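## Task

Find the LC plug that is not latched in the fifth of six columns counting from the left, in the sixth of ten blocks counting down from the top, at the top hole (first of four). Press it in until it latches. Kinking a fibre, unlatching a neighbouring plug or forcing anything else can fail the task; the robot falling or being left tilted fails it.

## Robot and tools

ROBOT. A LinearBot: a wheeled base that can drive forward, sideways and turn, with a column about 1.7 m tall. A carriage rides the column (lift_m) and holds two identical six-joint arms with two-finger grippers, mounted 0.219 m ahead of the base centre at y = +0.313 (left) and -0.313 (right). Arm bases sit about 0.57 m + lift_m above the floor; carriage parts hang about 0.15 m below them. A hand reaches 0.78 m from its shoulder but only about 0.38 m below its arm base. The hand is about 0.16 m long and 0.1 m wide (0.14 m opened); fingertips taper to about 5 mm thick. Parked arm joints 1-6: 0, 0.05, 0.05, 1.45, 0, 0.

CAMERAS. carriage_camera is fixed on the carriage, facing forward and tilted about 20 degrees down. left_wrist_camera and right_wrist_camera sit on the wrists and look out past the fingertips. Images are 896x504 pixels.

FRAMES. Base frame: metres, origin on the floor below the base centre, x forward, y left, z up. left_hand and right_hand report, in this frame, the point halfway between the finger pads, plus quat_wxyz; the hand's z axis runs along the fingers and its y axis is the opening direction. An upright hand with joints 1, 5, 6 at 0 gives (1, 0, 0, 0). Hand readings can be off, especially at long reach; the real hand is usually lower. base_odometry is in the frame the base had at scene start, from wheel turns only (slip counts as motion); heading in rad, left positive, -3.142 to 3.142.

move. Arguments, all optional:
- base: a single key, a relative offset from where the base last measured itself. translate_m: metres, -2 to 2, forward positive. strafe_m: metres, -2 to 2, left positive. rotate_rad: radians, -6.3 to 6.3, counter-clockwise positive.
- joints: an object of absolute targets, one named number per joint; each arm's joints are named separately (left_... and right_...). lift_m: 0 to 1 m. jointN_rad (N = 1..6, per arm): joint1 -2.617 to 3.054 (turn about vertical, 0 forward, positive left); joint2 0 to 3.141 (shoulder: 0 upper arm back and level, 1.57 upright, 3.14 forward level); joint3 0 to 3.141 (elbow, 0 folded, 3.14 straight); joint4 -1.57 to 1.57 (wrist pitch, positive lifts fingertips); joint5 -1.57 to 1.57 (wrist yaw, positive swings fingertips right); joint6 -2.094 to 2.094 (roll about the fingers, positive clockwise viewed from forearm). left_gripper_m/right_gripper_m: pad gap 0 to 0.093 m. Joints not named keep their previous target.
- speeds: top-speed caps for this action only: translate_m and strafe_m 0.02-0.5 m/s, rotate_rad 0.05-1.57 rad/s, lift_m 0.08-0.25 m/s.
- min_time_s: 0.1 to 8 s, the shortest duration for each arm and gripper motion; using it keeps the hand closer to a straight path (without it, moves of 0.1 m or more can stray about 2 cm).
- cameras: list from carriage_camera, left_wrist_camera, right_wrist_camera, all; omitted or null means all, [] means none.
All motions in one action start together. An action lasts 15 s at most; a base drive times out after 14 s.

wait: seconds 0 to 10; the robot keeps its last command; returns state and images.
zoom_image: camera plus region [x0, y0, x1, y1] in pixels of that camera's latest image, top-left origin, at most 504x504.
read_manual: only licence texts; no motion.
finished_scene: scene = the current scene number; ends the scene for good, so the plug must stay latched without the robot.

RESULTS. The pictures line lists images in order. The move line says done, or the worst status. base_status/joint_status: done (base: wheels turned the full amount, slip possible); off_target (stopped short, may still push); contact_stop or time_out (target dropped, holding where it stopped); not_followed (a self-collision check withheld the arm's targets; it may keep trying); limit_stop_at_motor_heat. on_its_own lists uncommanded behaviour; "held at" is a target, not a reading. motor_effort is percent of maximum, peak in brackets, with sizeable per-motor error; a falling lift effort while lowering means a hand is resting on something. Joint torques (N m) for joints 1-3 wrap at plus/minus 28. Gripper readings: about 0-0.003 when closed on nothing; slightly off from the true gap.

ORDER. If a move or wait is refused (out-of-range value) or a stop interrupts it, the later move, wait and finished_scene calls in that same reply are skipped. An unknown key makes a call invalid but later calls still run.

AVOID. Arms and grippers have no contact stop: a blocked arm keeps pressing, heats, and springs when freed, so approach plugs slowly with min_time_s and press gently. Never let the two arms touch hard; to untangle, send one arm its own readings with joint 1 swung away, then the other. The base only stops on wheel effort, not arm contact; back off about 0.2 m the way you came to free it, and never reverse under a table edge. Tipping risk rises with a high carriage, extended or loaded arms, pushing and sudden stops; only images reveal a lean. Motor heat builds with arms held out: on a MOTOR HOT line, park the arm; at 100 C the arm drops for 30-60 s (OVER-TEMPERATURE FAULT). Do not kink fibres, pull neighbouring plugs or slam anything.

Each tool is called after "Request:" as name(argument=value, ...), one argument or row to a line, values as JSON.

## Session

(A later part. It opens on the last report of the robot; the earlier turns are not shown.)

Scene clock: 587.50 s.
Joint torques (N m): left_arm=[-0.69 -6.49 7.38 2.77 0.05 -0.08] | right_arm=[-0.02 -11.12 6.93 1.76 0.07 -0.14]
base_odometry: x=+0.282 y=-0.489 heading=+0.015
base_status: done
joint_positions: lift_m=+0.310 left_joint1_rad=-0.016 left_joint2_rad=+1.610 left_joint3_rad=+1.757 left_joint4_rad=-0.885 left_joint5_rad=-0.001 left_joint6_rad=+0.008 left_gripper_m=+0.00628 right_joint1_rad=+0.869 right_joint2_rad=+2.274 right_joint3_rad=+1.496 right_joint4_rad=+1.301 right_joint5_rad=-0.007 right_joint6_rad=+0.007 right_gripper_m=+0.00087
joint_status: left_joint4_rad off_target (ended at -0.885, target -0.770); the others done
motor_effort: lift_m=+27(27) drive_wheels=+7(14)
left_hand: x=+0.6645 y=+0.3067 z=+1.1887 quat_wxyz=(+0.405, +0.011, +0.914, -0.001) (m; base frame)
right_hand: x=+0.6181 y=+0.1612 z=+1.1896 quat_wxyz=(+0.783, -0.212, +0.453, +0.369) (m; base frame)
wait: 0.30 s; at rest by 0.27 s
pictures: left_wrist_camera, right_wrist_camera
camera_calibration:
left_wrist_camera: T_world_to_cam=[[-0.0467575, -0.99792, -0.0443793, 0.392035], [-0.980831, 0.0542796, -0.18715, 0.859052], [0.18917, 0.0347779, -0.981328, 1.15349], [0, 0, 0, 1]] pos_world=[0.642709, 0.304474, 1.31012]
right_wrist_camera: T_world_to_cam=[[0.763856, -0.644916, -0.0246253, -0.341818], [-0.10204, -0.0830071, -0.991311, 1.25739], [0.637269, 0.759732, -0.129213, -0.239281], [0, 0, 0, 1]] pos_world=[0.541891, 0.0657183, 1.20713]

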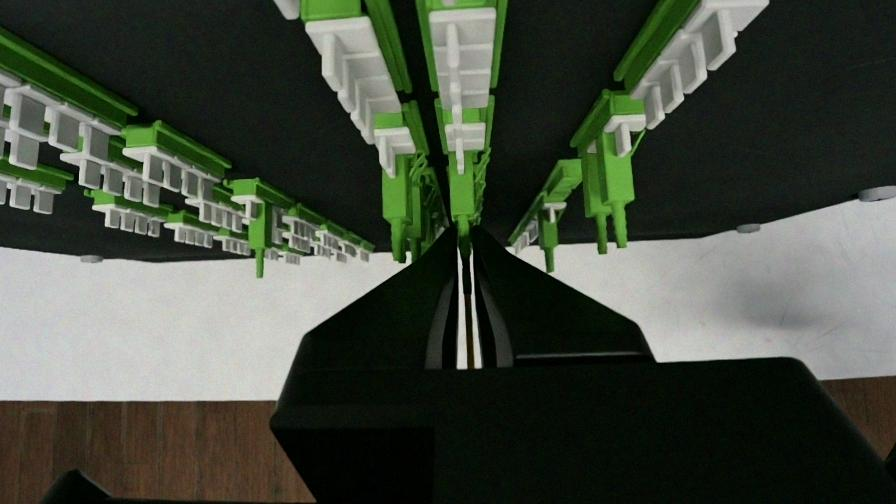

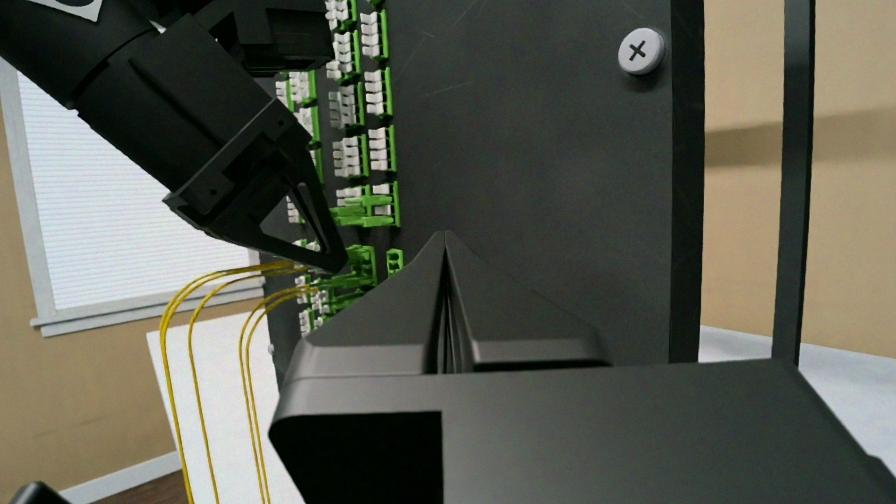

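Request:
move(
  base={"translate_m": 0.003},
  joints={"left_joint4_rad": -0.735},
  speeds={"translate_m": 0.02},
  min_time_s=0.5,
  cameras=[],
)

Request:
wait(
  seconds=0.3,
  cameras=["left_wrist_camera","right_wrist_camera"],
)

Request:
zoom_image(
  camera="left_wrist_camera",
  region=[430, 170, 500, 260],
)

Request:
zoom_image(
  camera="right_wrist_camera",
  region=[320, 240, 390, 300],
)

Scene clock: 598.93 s.
Joint torques (N m): left_arm=[-0.55 -6.58 7.38 3.12 0.01 -0.08] | right_arm=[0.09 -11.28 6.91 1.77 0.06 -0.14]
move: off_target
base_odometry: x=+0.285 y=-0.489 heading=+0.016
base_status: done
joint_positions: lift_m=+0.310 left_joint1_rad=-0.016 left_joint2_rad=+1.610 left_joint3_rad=+1.757 left_joint4_rad=-0.886 left_joint5_rad=+0.001 left_joint6_rad=+0.008 left_gripper_m=+0.00628 right_joint1_rad=+0.869 right_joint2_rad=+2.274 right_joint3_rad=+1.496 right_joint4_rad=+1.301 right_joint5_rad=-0.007 right_joint6_rad=+0.007 right_gripper_m=+0.00087
joint_status: left_joint4_rad off_target (ended at -0.886, target -0.735)
motor_effort: lift_m=+27(27) drive_wheels=+7(14)
left_hand: x=+0.6643 y=+0.3061 z=+1.1884 quat_wxyz=(+0.405, +0.011, +0.914, -0.002) (m; base frame)
right_hand: x=+0.6181 y=+0.1612 z=+1.1896 quat_wxyz=(+0.783, -0.212, +0.453, +0.369) (m; base frame)
pictures: none
No camera images: "cameras" was empty.

Scene clock: 599.23 s.
Joint torques (N m): left_arm=[-0.59 -6.5 7.3 3.12 0.02 -0.09] | right_arm=[-0.02 -11.1 6.91 1.77 0.06 -0.14]
base_odometry: x=+0.285 y=-0.489 heading=+0.016
base_status: done
joint_positions: lift_m=+0.310 left_joint1_rad=-0.016 left_joint2_rad=+1.610 left_joint3_rad=+1.757 left_joint4_rad=-0.886 left_joint5_rad=+0.001 left_joint6_rad=+0.008 left_gripper_m=+0.00628 right_joint1_rad=+0.869 right_joint2_rad=+2.274 right_joint3_rad=+1.496 right_joint4_rad=+1.301 right_joint5_rad=-0.007 right_joint6_rad=+0.007 right_gripper_m=+0.00087
joint_status: left_joint4_rad off_target (ended at -0.886, target -0.735)
motor_effort: lift_m=+27(27) drive_wheels=+7(14)
left_hand: x=+0.6643 y=+0.3061 z=+1.1884 quat_wxyz=(+0.405, +0.011, +0.914, -0.002) (m; base frame)
right_hand: x=+0.6181 y=+0.1612 z=+1.1896 quat_wxyz=(+0.783, -0.212, +0.453, +0.369) (m; base frame)
wait: 0.30 s; at rest by 0.27 s
pictures: left_wrist_camera, right_wrist_camera
camera_calibration:
left_wrist_camera: T_world_to_cam=[[-0.0487389, -0.997874, -0.0432709, 0.391336], [-0.980932, 0.0559819, -0.186113, 0.857227], [0.18814, 0.0333749, -0.981575, 1.15472], [0, 0, 0, 1]] pos_world=[0.642705, 0.303976, 1.30992]
right_wrist_camera: T_world_to_cam=[[0.763856, -0.644916, -0.0246253, -0.341818], [-0.10204, -0.0830071, -0.991311, 1.25739], [0.637269, 0.759732, -0.129213, -0.239281], [0, 0, 0, 1]] pos_world=[0.541891, 0.0657183, 1.20713]

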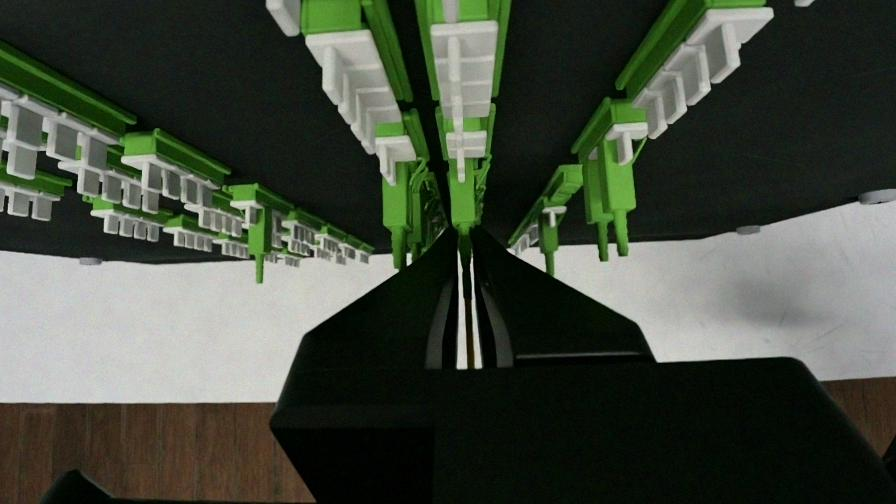

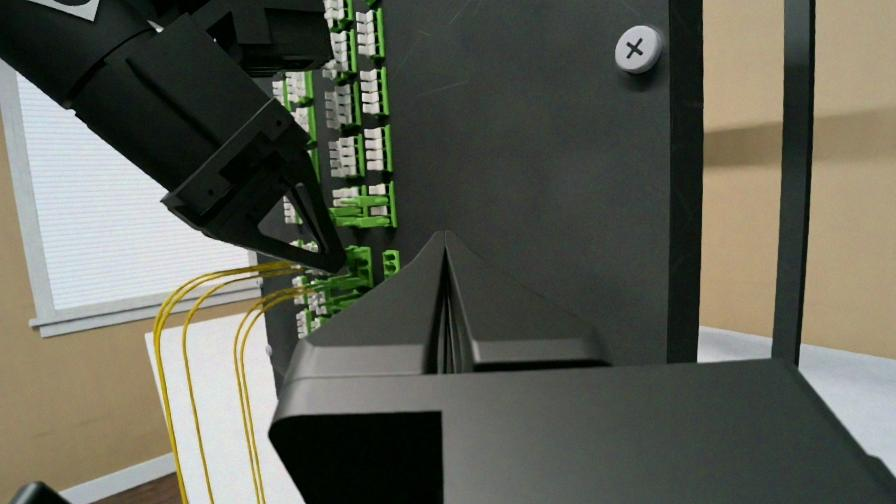

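Scaled by 5.600 from the camera's 896x504 image, which has a finer 1280x720 frame.

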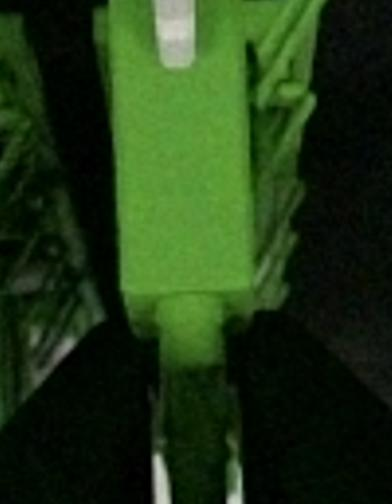

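Scaled by 7.200 from the camera's 896x504 image, which has a finer 1280x720 frame.

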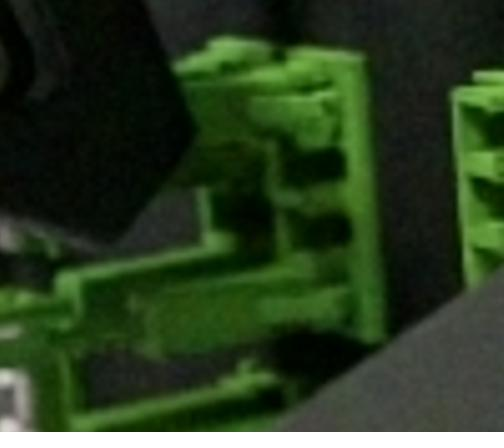

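Request:
move(
  joints={"left_joint4_rad": -0.88},
  min_time_s=0.5,
  cameras=[],
)

Request:
move(
  base={"translate_m": -0.02},
  speeds={"translate_m": 0.04},
  cameras=[],
)

Request:
wait(
  seconds=0.3,
  cameras=["left_wrist_camera","right_wrist_camera"],
)

Request:
zoom_image(
  camera="left_wrist_camera",
  region=[400, 120, 500, 260],
)

Request:
zoom_image(
  camera="right_wrist_camera",
  region=[330, 230, 400, 290],
)

Scene clock: 638.80 s.
Joint torques (N m): left_arm=[-0.59 -6.48 7.42 1.82 0.04 -0.1] | right_arm=[-0.03 -11.14 6.91 1.77 0.06 -0.14]
move: done
base_odometry: x=+0.285 y=-0.489 heading=+0.016
base_status: not commanded
joint_positions: lift_m=+0.310 left_joint1_rad=-0.016 left_joint2_rad=+1.610 left_joint3_rad=+1.757 left_joint4_rad=-0.899 left_joint5_rad=+0.001 left_joint6_rad=+0.008 left_gripper_m=+0.00628 right_joint1_rad=+0.869 right_joint2_rad=+2.274 right_joint3_rad=+1.496 right_joint4_rad=+1.301 right_joint5_rad=-0.007 right_joint6_rad=+0.007 right_gripper_m=+0.00087
joint_status: all done
motor_effort: lift_m=+27(27) drive_wheels=+7(7)
left_hand: x=+0.6620 y=+0.3061 z=+1.1860 quat_wxyz=(+0.398, +0.011, +0.917, -0.002) (m; base frame)
right_hand: x=+0.6181 y=+0.1612 z=+1.1896 quat_wxyz=(+0.783, -0.212, +0.453, +0.369) (m; base frame)
pictures: none
No camera images: "cameras" was empty.

Scene clock: 639.77 s.
Joint torques (N m): left_arm=[-0.49 -8.61 7.35 1.23 0.01 -0.07] | right_arm=[-0.03 -11.03 6.98 1.75 0.05 -0.14]
move: done
base_odometry: x=+0.266 y=-0.490 heading=+0.015
base_status: done
joint_positions: lift_m=+0.310 left_joint1_rad=-0.017 left_joint2_rad=+1.634 left_joint3_rad=+1.757 left_joint4_rad=-0.835 left_joint5_rad=+0.001 left_joint6_rad=+0.008 left_gripper_m=+0.00628 right_joint1_rad=+0.869 right_joint2_rad=+2.274 right_joint3_rad=+1.496 right_joint4_rad=+1.301 right_joint5_rad=-0.007 right_joint6_rad=+0.007 right_gripper_m=+0.00087
joint_status: not commanded
motor_effort: lift_m=+27(27) drive_wheels=+11(14)
left_hand: x=+0.6772 y=+0.3053 z=+1.1874 quat_wxyz=(+0.417, +0.012, +0.909, -0.002) (m; base frame)
right_hand: x=+0.6181 y=+0.1612 z=+1.1896 quat_wxyz=(+0.783, -0.212, +0.453, +0.369) (m; base frame)
pictures: none
No camera images: "cameras" was empty.

Scene clock: 640.07 s.
Joint torques (N m): left_arm=[-0.43 -8.59 7.39 1.23 0.02 -0.09] | right_arm=[0.01 -11.25 6.82 1.75 0.06 -0.14]
base_odometry: x=+0.266 y=-0.490 heading=+0.015
base_status: done
joint_positions: lift_m=+0.310 left_joint1_rad=-0.017 left_joint2_rad=+1.634 left_joint3_rad=+1.757 left_joint4_rad=-0.835 left_joint5_rad=+0.001 left_joint6_rad=+0.008 left_gripper_m=+0.00628 right_joint1_rad=+0.869 right_joint2_rad=+2.274 right_joint3_rad=+1.496 right_joint4_rad=+1.301 right_joint5_rad=-0.007 right_joint6_rad=+0.007 right_gripper_m=+0.00087
joint_status: not commanded
motor_effort: lift_m=+27(27) drive_wheels=+11(14)
left_hand: x=+0.6772 y=+0.3053 z=+1.1874 quat_wxyz=(+0.417, +0.012, +0.909, -0.002) (m; base frame)
right_hand: x=+0.6181 y=+0.1612 z=+1.1896 quat_wxyz=(+0.783, -0.212, +0.453, +0.369) (m; base frame)
wait: 0.30 s; at rest by 0.27 s
pictures: left_wrist_camera, right_wrist_camera
camera_calibration:
left_wrist_camera: T_world_to_cam=[[-0.0486747, -0.997837, -0.0441846, 0.392278], [-0.975548, 0.0569867, -0.212268, 0.896786], [0.214327, 0.0327721, -0.976212, 1.12743], [0, 0, 0, 1]] pos_world=[0.652314, 0.303376, 1.3083]
right_wrist_camera: T_world_to_cam=[[0.763856, -0.644916, -0.0246253, -0.341818], [-0.10204, -0.0830071, -0.991311, 1.25739], [0.637269, 0.759732, -0.129213, -0.239281], [0, 0, 0, 1]] pos_world=[0.541891, 0.0657183, 1.20713]

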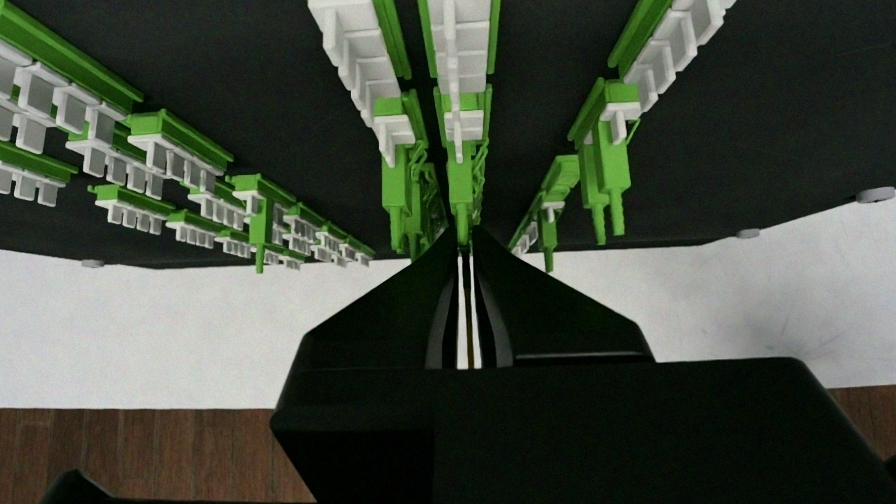

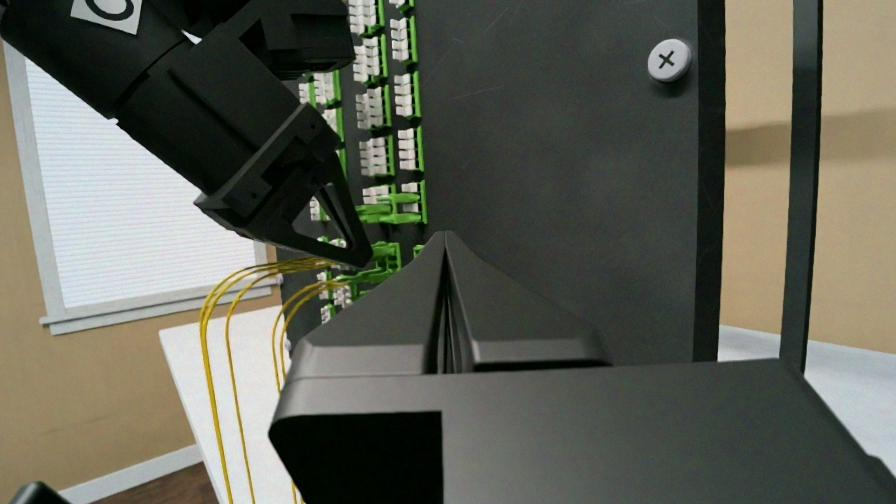

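Scaled by 3.600 from the camera's 896x504 image, which has a finer 1280x720 frame.

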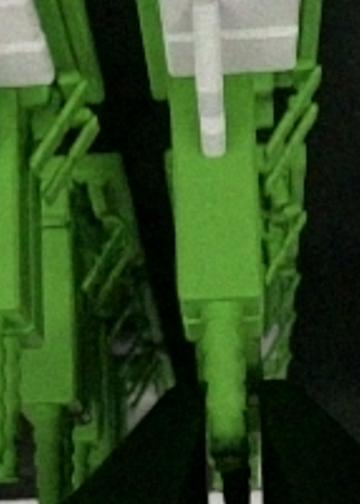

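Scaled by 7.200 from the camera's 896x504 image, which has a finer 1280x720 frame.

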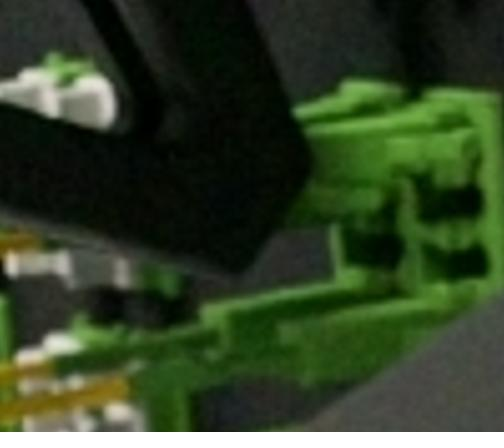

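Request:
move(
  joints={"left_gripper_m": 0.0125},
  min_time_s=0.5,
  cameras=[],
)

Request:
wait(
  seconds=0.3,
  cameras=["left_wrist_camera","right_wrist_camera"],
)

Request:
zoom_image(
  camera="left_wrist_camera",
  region=[400, 120, 500, 260],
)

Request:
zoom_image(
  camera="right_wrist_camera",
  region=[330, 230, 400, 290],
)

Scene clock: 649.50 s.
Joint torques (N m): left_arm=[-0.55 -8.62 7.42 1.56 0.02 -0.08] | right_arm=[-0.02 -11.12 6.93 1.78 0.06 -0.14]
move: done
base_odometry: x=+0.266 y=-0.490 heading=+0.015
base_status: not commanded
joint_positions: lift_m=+0.310 left_joint1_rad=-0.017 left_joint2_rad=+1.634 left_joint3_rad=+1.757 left_joint4_rad=-0.872 left_joint5_rad=+0.001 left_joint6_rad=+0.008 left_gripper_m=+0.01242 right_joint1_rad=+0.869 right_joint2_rad=+2.274 right_joint3_rad=+1.496 right_joint4_rad=+1.301 right_joint5_rad=-0.007 right_joint6_rad=+0.007 right_gripper_m=+0.00087
joint_status: all done
motor_effort: lift_m=+27(27) drive_wheels=+11(11)
left_hand: x=+0.6712 y=+0.3054 z=+1.1806 quat_wxyz=(+0.400, +0.012, +0.916, -0.002) (m; base frame)
right_hand: x=+0.6181 y=+0.1612 z=+1.1896 quat_wxyz=(+0.783, -0.212, +0.453, +0.369) (m; base frame)
pictures: none
No camera images: "cameras" was empty.

Scene clock: 649.80 s.
Joint torques (N m): left_arm=[-0.51 -8.64 7.43 1.56 0.02 -0.07] | right_arm=[0.01 -11.1 6.97 1.77 0.06 -0.14]
base_odometry: x=+0.266 y=-0.490 heading=+0.015
base_status: not commanded
joint_positions: lift_m=+0.310 left_joint1_rad=-0.017 left_joint2_rad=+1.634 left_joint3_rad=+1.757 left_joint4_rad=-0.872 left_joint5_rad=+0.001 left_joint6_rad=+0.008 left_gripper_m=+0.01242 right_joint1_rad=+0.869 right_joint2_rad=+2.274 right_joint3_rad=+1.496 right_joint4_rad=+1.301 right_joint5_rad=-0.007 right_joint6_rad=+0.007 right_gripper_m=+0.00087
joint_status: all done
motor_effort: lift_m=+27(27) drive_wheels=+11(11)
left_hand: x=+0.6712 y=+0.3054 z=+1.1806 quat_wxyz=(+0.400, +0.012, +0.916, -0.002) (m; base frame)
right_hand: x=+0.6181 y=+0.1612 z=+1.1896 quat_wxyz=(+0.783, -0.212, +0.453, +0.369) (m; base frame)
wait: 0.30 s; at rest by 0.27 s
pictures: left_wrist_camera, right_wrist_camera
camera_calibration:
left_wrist_camera: T_world_to_cam=[[-0.0502623, -0.997812, -0.0429589, 0.39137], [-0.982742, 0.0570786, -0.175954, 0.851402], [0.178021, 0.0333737, -0.983461, 1.15481], [0, 0, 0, 1]] pos_world=[0.6508, 0.303377, 1.30233]
right_wrist_camera: T_world_to_cam=[[0.763856, -0.644916, -0.0246253, -0.341818], [-0.10204, -0.0830071, -0.991311, 1.25739], [0.637269, 0.759732, -0.129213, -0.239281], [0, 0, 0, 1]] pos_world=[0.541891, 0.0657183, 1.20713]

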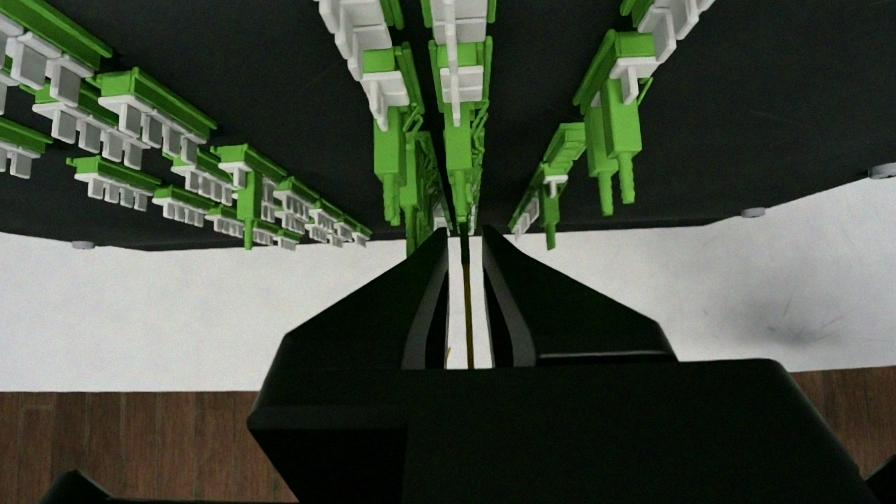

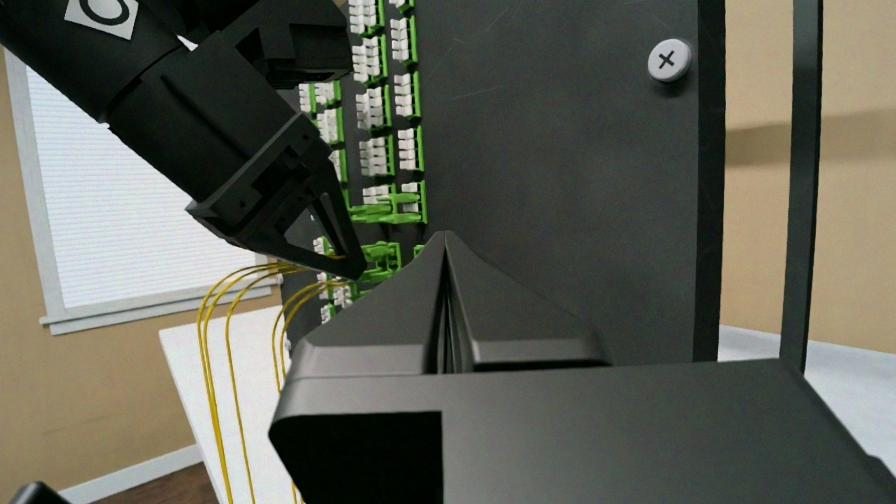

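Scaled by 3.600 from the camera's 896x504 image, which has a finer 1280x720 frame.

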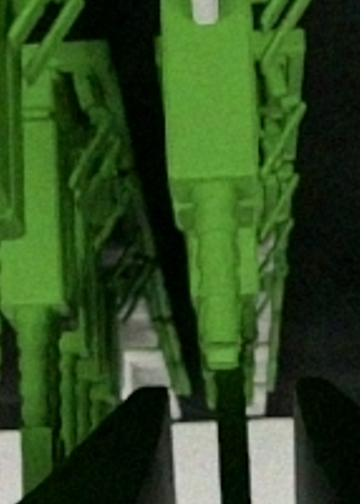

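Scaled by 7.200 from the camera's 896x504 image, which has a finer 1280x720 frame.

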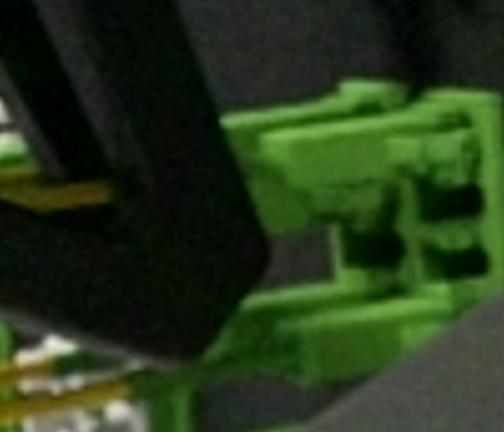

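Request:
zoom_image(
  camera="right_wrist_camera",
  region=[360, 235, 420, 295],
)

Scaled by 8.400 from the camera's 896x504 image, which has a finer 1280x720 frame.

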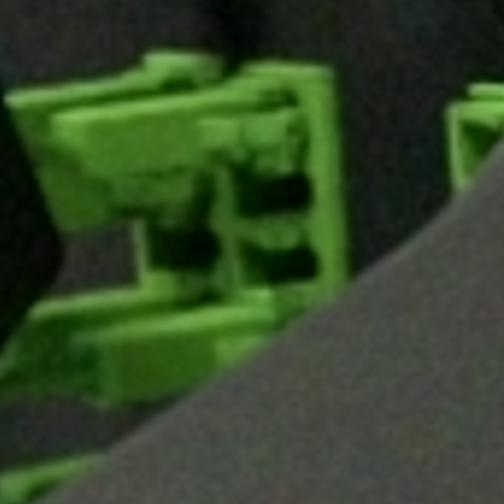

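Request:
zoom_image(
  camera="left_wrist_camera",
  region=[390, 190, 490, 290],
)

Scaled by 5.040 from the camera's 896x504 image, which has a finer 1280x720 frame.

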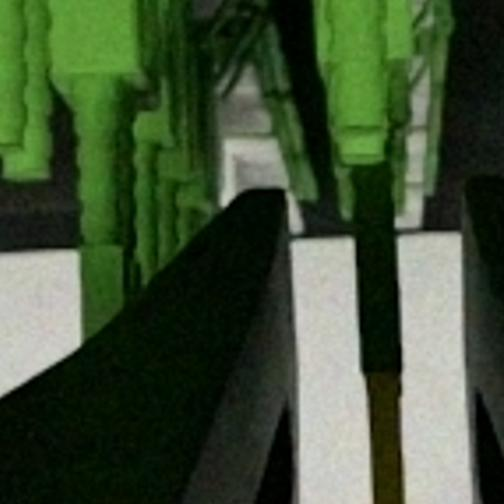

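Request:
move(
  joints={"left_gripper_m": 0.014},
  base={"translate_m": -0.02},
  speeds={"translate_m": 0.04},
  cameras=[],
)

Request:
move(
  joints={"left_joint2_rad": 1.60, "left_joint4_rad": -0.866},
  min_time_s=0.5,
  cameras=[],
)

Request:
move(
  joints={"left_joint2_rad": 1.61, "left_joint4_rad": -0.866},
  min_time_s=0.3,
  cameras=["left_wrist_camera","right_wrist_camera"],
)

Request:
zoom_image(
  camera="left_wrist_camera",
  region=[390, 150, 500, 260],
)

Request:
zoom_image(
  camera="right_wrist_camera",
  region=[370, 235, 430, 295],
)

Scene clock: 684.87 s.
Joint torques (N m): left_arm=[-0.51 -8.43 7.42 1.59 0.01 -0.11] | right_arm=[0.01 -11.17 6.94 1.74 0.05 -0.15]
move: done
base_odometry: x=+0.246 y=-0.490 heading=+0.014
base_status: done
joint_positions: lift_m=+0.310 left_joint1_rad=-0.017 left_joint2_rad=+1.631 left_joint3_rad=+1.757 left_joint4_rad=-0.876 left_joint5_rad=+0.001 left_joint6_rad=+0.008 left_gripper_m=+0.01392 right_joint1_rad=+0.869 right_joint2_rad=+2.274 right_joint3_rad=+1.496 right_joint4_rad=+1.301 right_joint5_rad=-0.006 right_joint6_rad=+0.007 right_gripper_m=+0.00087
joint_status: all done
motor_effort: lift_m=+27(27) drive_wheels=-10(18)
left_hand: x=+0.6700 y=+0.3055 z=+1.1812 quat_wxyz=(+0.400, +0.012, +0.917, -0.002) (m; base frame)
right_hand: x=+0.6185 y=+0.1609 z=+1.1896 quat_wxyz=(+0.783, -0.211, +0.453, +0.369) (m; base frame)
pictures: none
No camera images: "cameras" was empty.

Scene clock: 685.67 s.
Joint torques (N m): left_arm=[-0.42 -8.72 7.36 1.75 0.01 -0.09] | right_arm=[0.01 -11.08 6.93 1.78 0.05 -0.15]
move: done
base_odometry: x=+0.246 y=-0.490 heading=+0.014
base_status: not commanded
joint_positions: lift_m=+0.310 left_joint1_rad=-0.017 left_joint2_rad=+1.626 left_joint3_rad=+1.757 left_joint4_rad=-0.876 left_joint5_rad=+0.001 left_joint6_rad=+0.008 left_gripper_m=+0.01392 right_joint1_rad=+0.869 right_joint2_rad=+2.274 right_joint3_rad=+1.496 right_joint4_rad=+1.301 right_joint5_rad=-0.006 right_joint6_rad=+0.007 right_gripper_m=+0.00087
joint_status: all done
motor_effort: lift_m=+27(27) drive_wheels=-10(10)
left_hand: x=+0.6691 y=+0.3055 z=+1.1832 quat_wxyz=(+0.402, +0.012, +0.916, -0.002) (m; base frame)
right_hand: x=+0.6185 y=+0.1609 z=+1.1896 quat_wxyz=(+0.783, -0.211, +0.453, +0.369) (m; base frame)
pictures: none
No camera images: "cameras" was empty.

Scene clock: 686.27 s.
Joint torques (N m): left_arm=[-0.5 -7.9 7.34 1.74 0.02 -0.08] | right_arm=[0.01 -11.14 6.93 1.77 0.05 -0.15]
move: done
base_odometry: x=+0.246 y=-0.490 heading=+0.014
base_status: not commanded
joint_positions: lift_m=+0.310 left_joint1_rad=-0.017 left_joint2_rad=+1.626 left_joint3_rad=+1.757 left_joint4_rad=-0.876 left_joint5_rad=+0.001 left_joint6_rad=+0.008 left_gripper_m=+0.01392 right_joint1_rad=+0.869 right_joint2_rad=+2.274 right_joint3_rad=+1.496 right_joint4_rad=+1.301 right_joint5_rad=-0.006 right_joint6_rad=+0.007 right_gripper_m=+0.00087
joint_status: all done
motor_effort: lift_m=+27(27) drive_wheels=-10(10)
left_hand: x=+0.6691 y=+0.3055 z=+1.1832 quat_wxyz=(+0.402, +0.012, +0.916, -0.002) (m; base frame)
right_hand: x=+0.6185 y=+0.1609 z=+1.1896 quat_wxyz=(+0.783, -0.211, +0.453, +0.369) (m; base frame)
pictures: left_wrist_camera, right_wrist_camera
camera_calibration:
left_wrist_camera: T_world_to_cam=[[-0.05012, -0.997815, -0.0430563, 0.391382], [-0.982053, 0.057085, -0.179758, 0.853803], [0.181823, 0.0332741, -0.982768, 1.15439], [0, 0, 0, 1]] pos_world=[0.648201, 0.303376, 1.30483]
right_wrist_camera: T_world_to_cam=[[0.762974, -0.645938, -0.0251848, -0.34088], [-0.102574, -0.0825088, -0.991298, 1.25764], [0.638239, 0.758918, -0.129208, -0.239732], [0, 0, 0, 1]] pos_world=[0.542089, 0.0655153, 1.20713]

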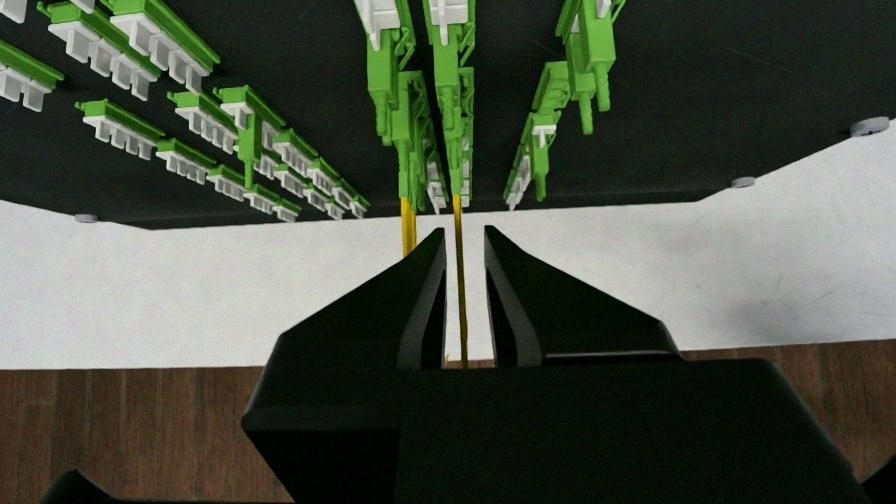

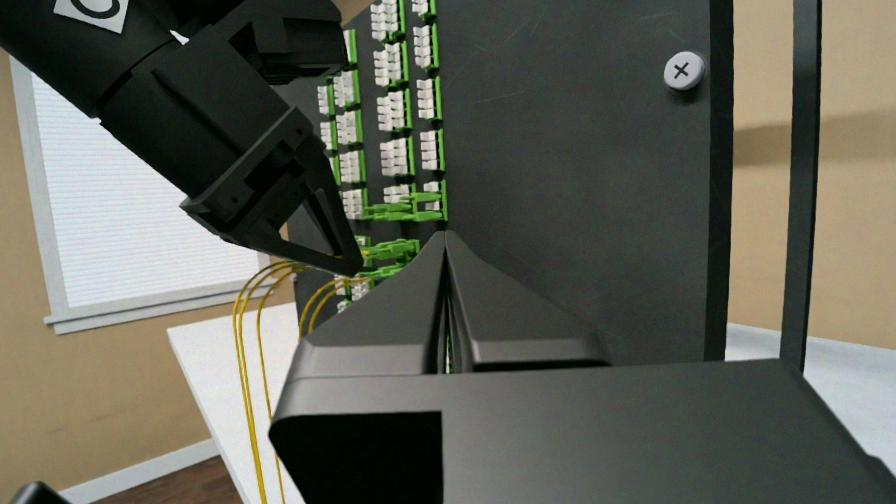

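Scaled by 4.582 from the camera's 896x504 image, which has a finer 1280x720 frame.

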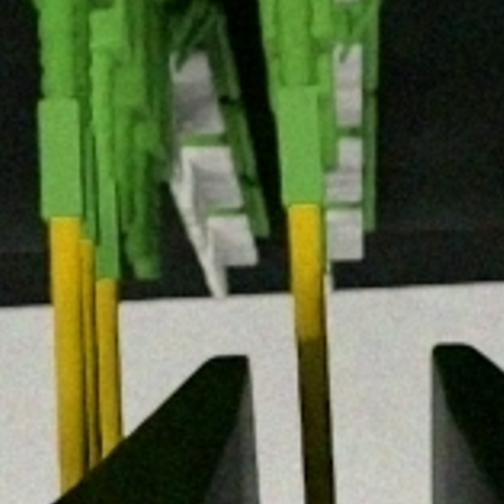

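Scaled by 8.400 from the camera's 896x504 image, which has a finer 1280x720 frame.

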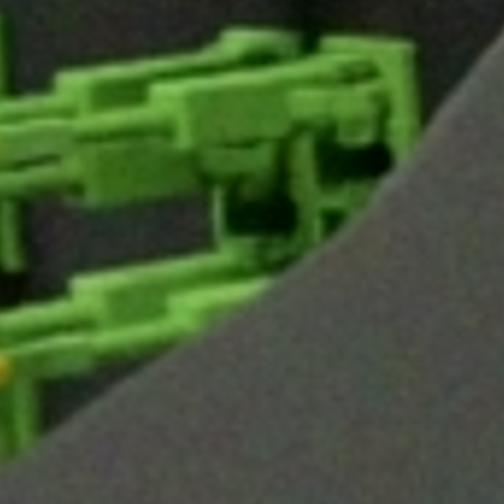

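Request:
zoom_image(
  camera="right_wrist_camera",
  region=[365, 230, 405, 280],
)

Request:
zoom_image(
  camera="left_wrist_camera",
  region=[390, 140, 480, 215],
)

Scaled by 10.080 from the camera's 896x504 image, which has a finer 1280x720 frame.

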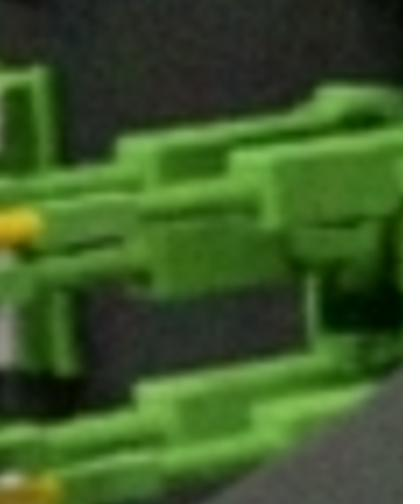

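Scaled by 5.600 from the camera's 896x504 image, which has a finer 1280x720 frame.

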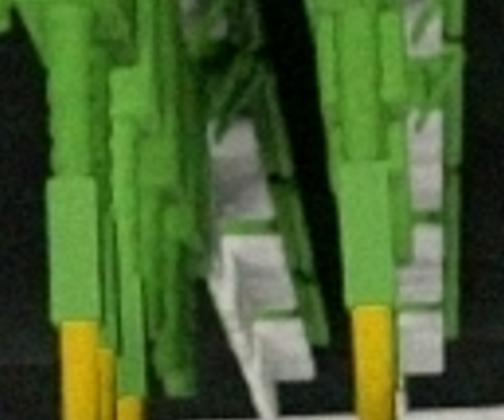

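Request:
move(
  base={"translate_m": -0.055},
  speeds={"translate_m": 0.06},
  cameras=[],
)

Request:
move(
  joints={"lift_m": 0.368},
  speeds={"lift_m": 0.1},
  cameras=["left_wrist_camera","right_wrist_camera"],
)

Request:
zoom_image(
  camera="right_wrist_camera",
  region=[340, 230, 480, 370],
)

Request:
zoom_image(
  camera="left_wrist_camera",
  region=[350, 80, 520, 220],
)

Scene clock: 716.23 s.
Joint torques (N m): left_arm=[-0.42 -7.91 7.39 1.72 0.01 -0.1] | right_arm=[-0.03 -11.14 6.91 1.77 0.04 -0.14]
move: done
base_odometry: x=+0.191 y=-0.491 heading=+0.014
base_status: done
joint_positions: lift_m=+0.310 left_joint1_rad=-0.017 left_joint2_rad=+1.626 left_joint3_rad=+1.757 left_joint4_rad=-0.872 left_joint5_rad=+0.001 left_joint6_rad=+0.008 left_gripper_m=+0.01392 right_joint1_rad=+0.869 right_joint2_rad=+2.274 right_joint3_rad=+1.496 right_joint4_rad=+1.301 right_joint5_rad=-0.005 right_joint6_rad=+0.007 right_gripper_m=+0.00087
joint_status: not commanded
motor_effort: lift_m=+27(27) drive_wheels=-3(22)
left_hand: x=+0.6697 y=+0.3055 z=+1.1838 quat_wxyz=(+0.403, +0.012, +0.915, -0.002) (m; base frame)
right_hand: x=+0.6184 y=+0.1609 z=+1.1896 quat_wxyz=(+0.784, -0.211, +0.454, +0.369) (m; base frame)
pictures: none
No camera images: "cameras" was empty.

Scene clock: 717.20 s.
Joint torques (N m): left_arm=[-0.53 -7.76 7.39 1.67 0.02 -0.07] | right_arm=[-0.06 -11.3 6.89 1.77 0.04 -0.14]
move: done
base_odometry: x=+0.191 y=-0.491 heading=+0.014
base_status: not commanded
joint_positions: lift_m=+0.368 left_joint1_rad=-0.017 left_joint2_rad=+1.624 left_joint3_rad=+1.757 left_joint4_rad=-0.867 left_joint5_rad=+0.001 left_joint6_rad=+0.008 left_gripper_m=+0.01392 right_joint1_rad=+0.869 right_joint2_rad=+2.275 right_joint3_rad=+1.496 right_joint4_rad=+1.302 right_joint5_rad=-0.005 right_joint6_rad=+0.007 right_gripper_m=+0.00087
joint_status: all done
motor_effort: lift_m=+26(32) drive_wheels=-2(3)
left_hand: x=+0.6701 y=+0.3055 z=+1.2438 quat_wxyz=(+0.406, +0.012, +0.914, -0.002) (m; base frame)
right_hand: x=+0.6185 y=+0.1610 z=+1.2474 quat_wxyz=(+0.784, -0.211, +0.454, +0.369) (m; base frame)
pictures: left_wrist_camera, right_wrist_camera
camera_calibration:
left_wrist_camera: T_world_to_cam=[[-0.0496963, -0.997821, -0.0433948, 0.394157], [-0.980071, 0.0570868, -0.190266, 0.87743], [0.192329, 0.0330745, -0.980773, 1.20433], [0, 0, 0, 1]] pos_world=[0.647905, 0.303376, 1.36522]
right_wrist_camera: T_world_to_cam=[[0.762556, -0.646409, -0.0257585, -0.338301], [-0.103064, -0.0820809, -0.991282, 1.31515], [0.63866, 0.758563, -0.129213, -0.232474], [0, 0, 0, 1]] pos_world=[0.541989, 0.0656139, 1.26493]

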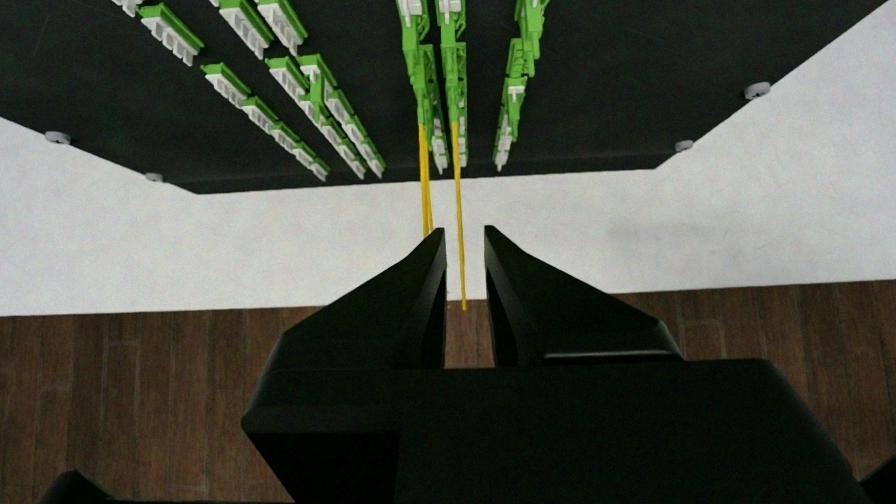

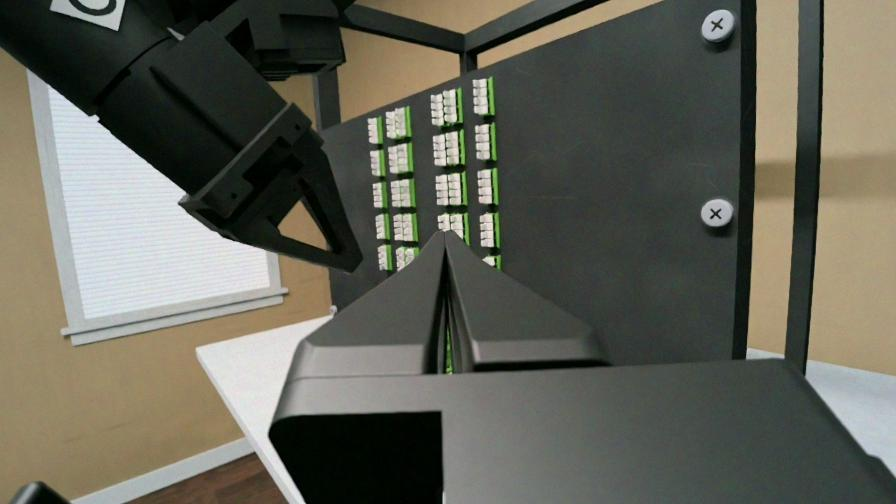

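Scaled by 3.600 from the camera's 896x504 image, which has a finer 1280x720 frame.

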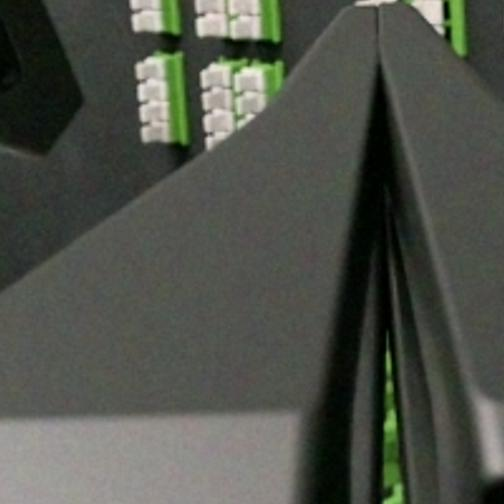

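Scaled by 2.965 from the camera's 896x504 image, which has a finer 1280x720 frame.

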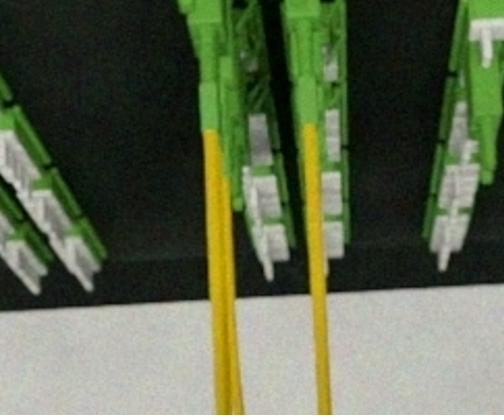

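Request:
move(
  base={"translate_m": -0.25},
  speeds={"translate_m": 0.2},
  cameras=["left_wrist_camera","carriage_camera"],
)

Request:
zoom_image(
  camera="carriage_camera",
  region=[200, 100, 420, 300],
)

Scene clock: 723.93 s.
Joint torques (N m): left_arm=[-0.53 -7.8 7.38 1.67 0.05 -0.09] | right_arm=[-0.1 -11.38 6.9 1.77 0.01 -0.14]
move: done
base_odometry: x=-0.059 y=-0.494 heading=+0.014
base_status: done
joint_positions: lift_m=+0.368 left_joint1_rad=-0.017 left_joint2_rad=+1.624 left_joint3_rad=+1.757 left_joint4_rad=-0.867 left_joint5_rad=+0.001 left_joint6_rad=+0.008 left_gripper_m=+0.01392 right_joint1_rad=+0.870 right_joint2_rad=+2.275 right_joint3_rad=+1.496 right_joint4_rad=+1.302 right_joint5_rad=-0.005 right_joint6_rad=+0.007 right_gripper_m=+0.00087
joint_status: not commanded
motor_effort: lift_m=+26(26) drive_wheels=+0(14)
left_hand: x=+0.6702 y=+0.3055 z=+1.2439 quat_wxyz=(+0.407, +0.012, +0.913, -0.002) (m; base frame)
right_hand: x=+0.6180 y=+0.1615 z=+1.2473 quat_wxyz=(+0.783, -0.211, +0.454, +0.369) (m; base frame)
pictures: carriage_camera, left_wrist_camera
camera_calibration:
carriage_camera: T_world_to_cam=[[-0.0215286, -0.99972, -0.00978533, 0.0136956], [-0.380568, 0.0172454, -0.924592, 1.30168], [0.924502, -0.0161812, -0.380833, 0.410378], [0, 0, 0, 1]] pos_world=[0.116279, -0.00211586, 1.35994]
left_wrist_camera: T_world_to_cam=[[-0.0496584, -0.997822, -0.0434269, 0.394181], [-0.979937, 0.0570792, -0.19096, 0.878311], [0.193022, 0.0330728, -0.980637, 1.20379], [0, 0, 0, 1]] pos_world=[0.647905, 0.303376, 1.36532]

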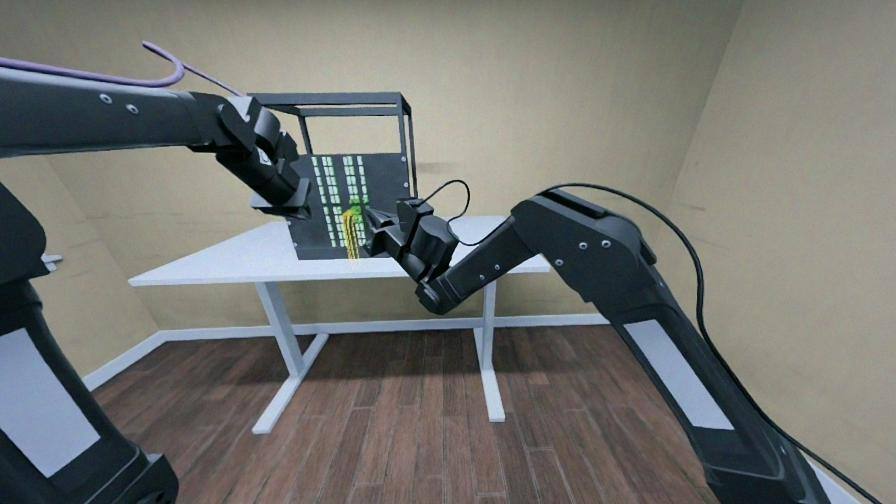

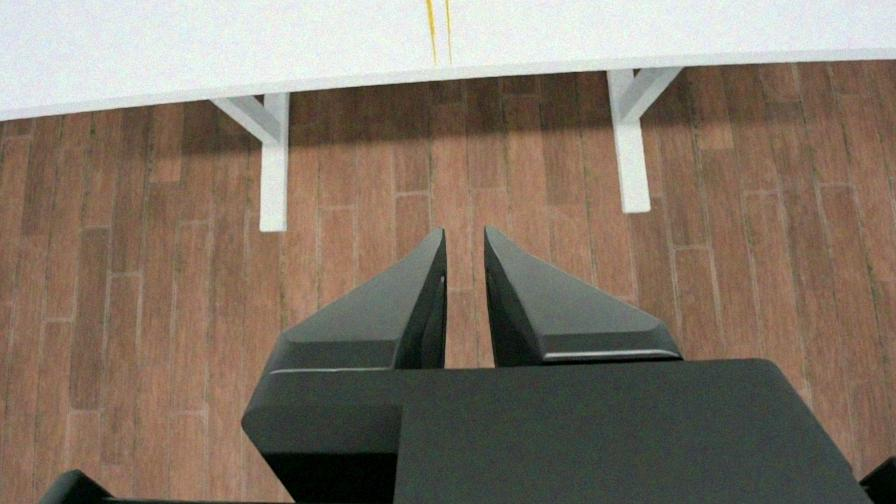

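Scaled by 2.291 from the camera's 896x504 image, which has a finer 1280x720 frame.

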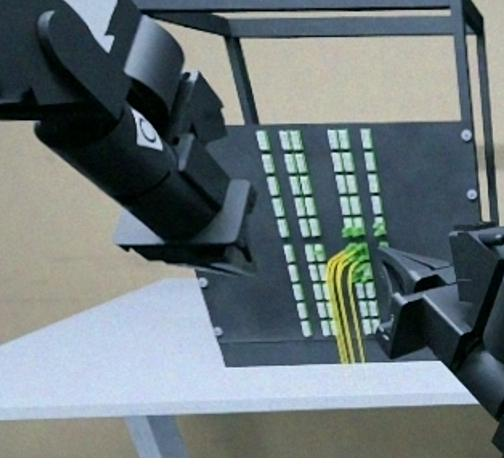

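Request:
finished_scene(
  scene=2,
)

The scene is finished: the task was done.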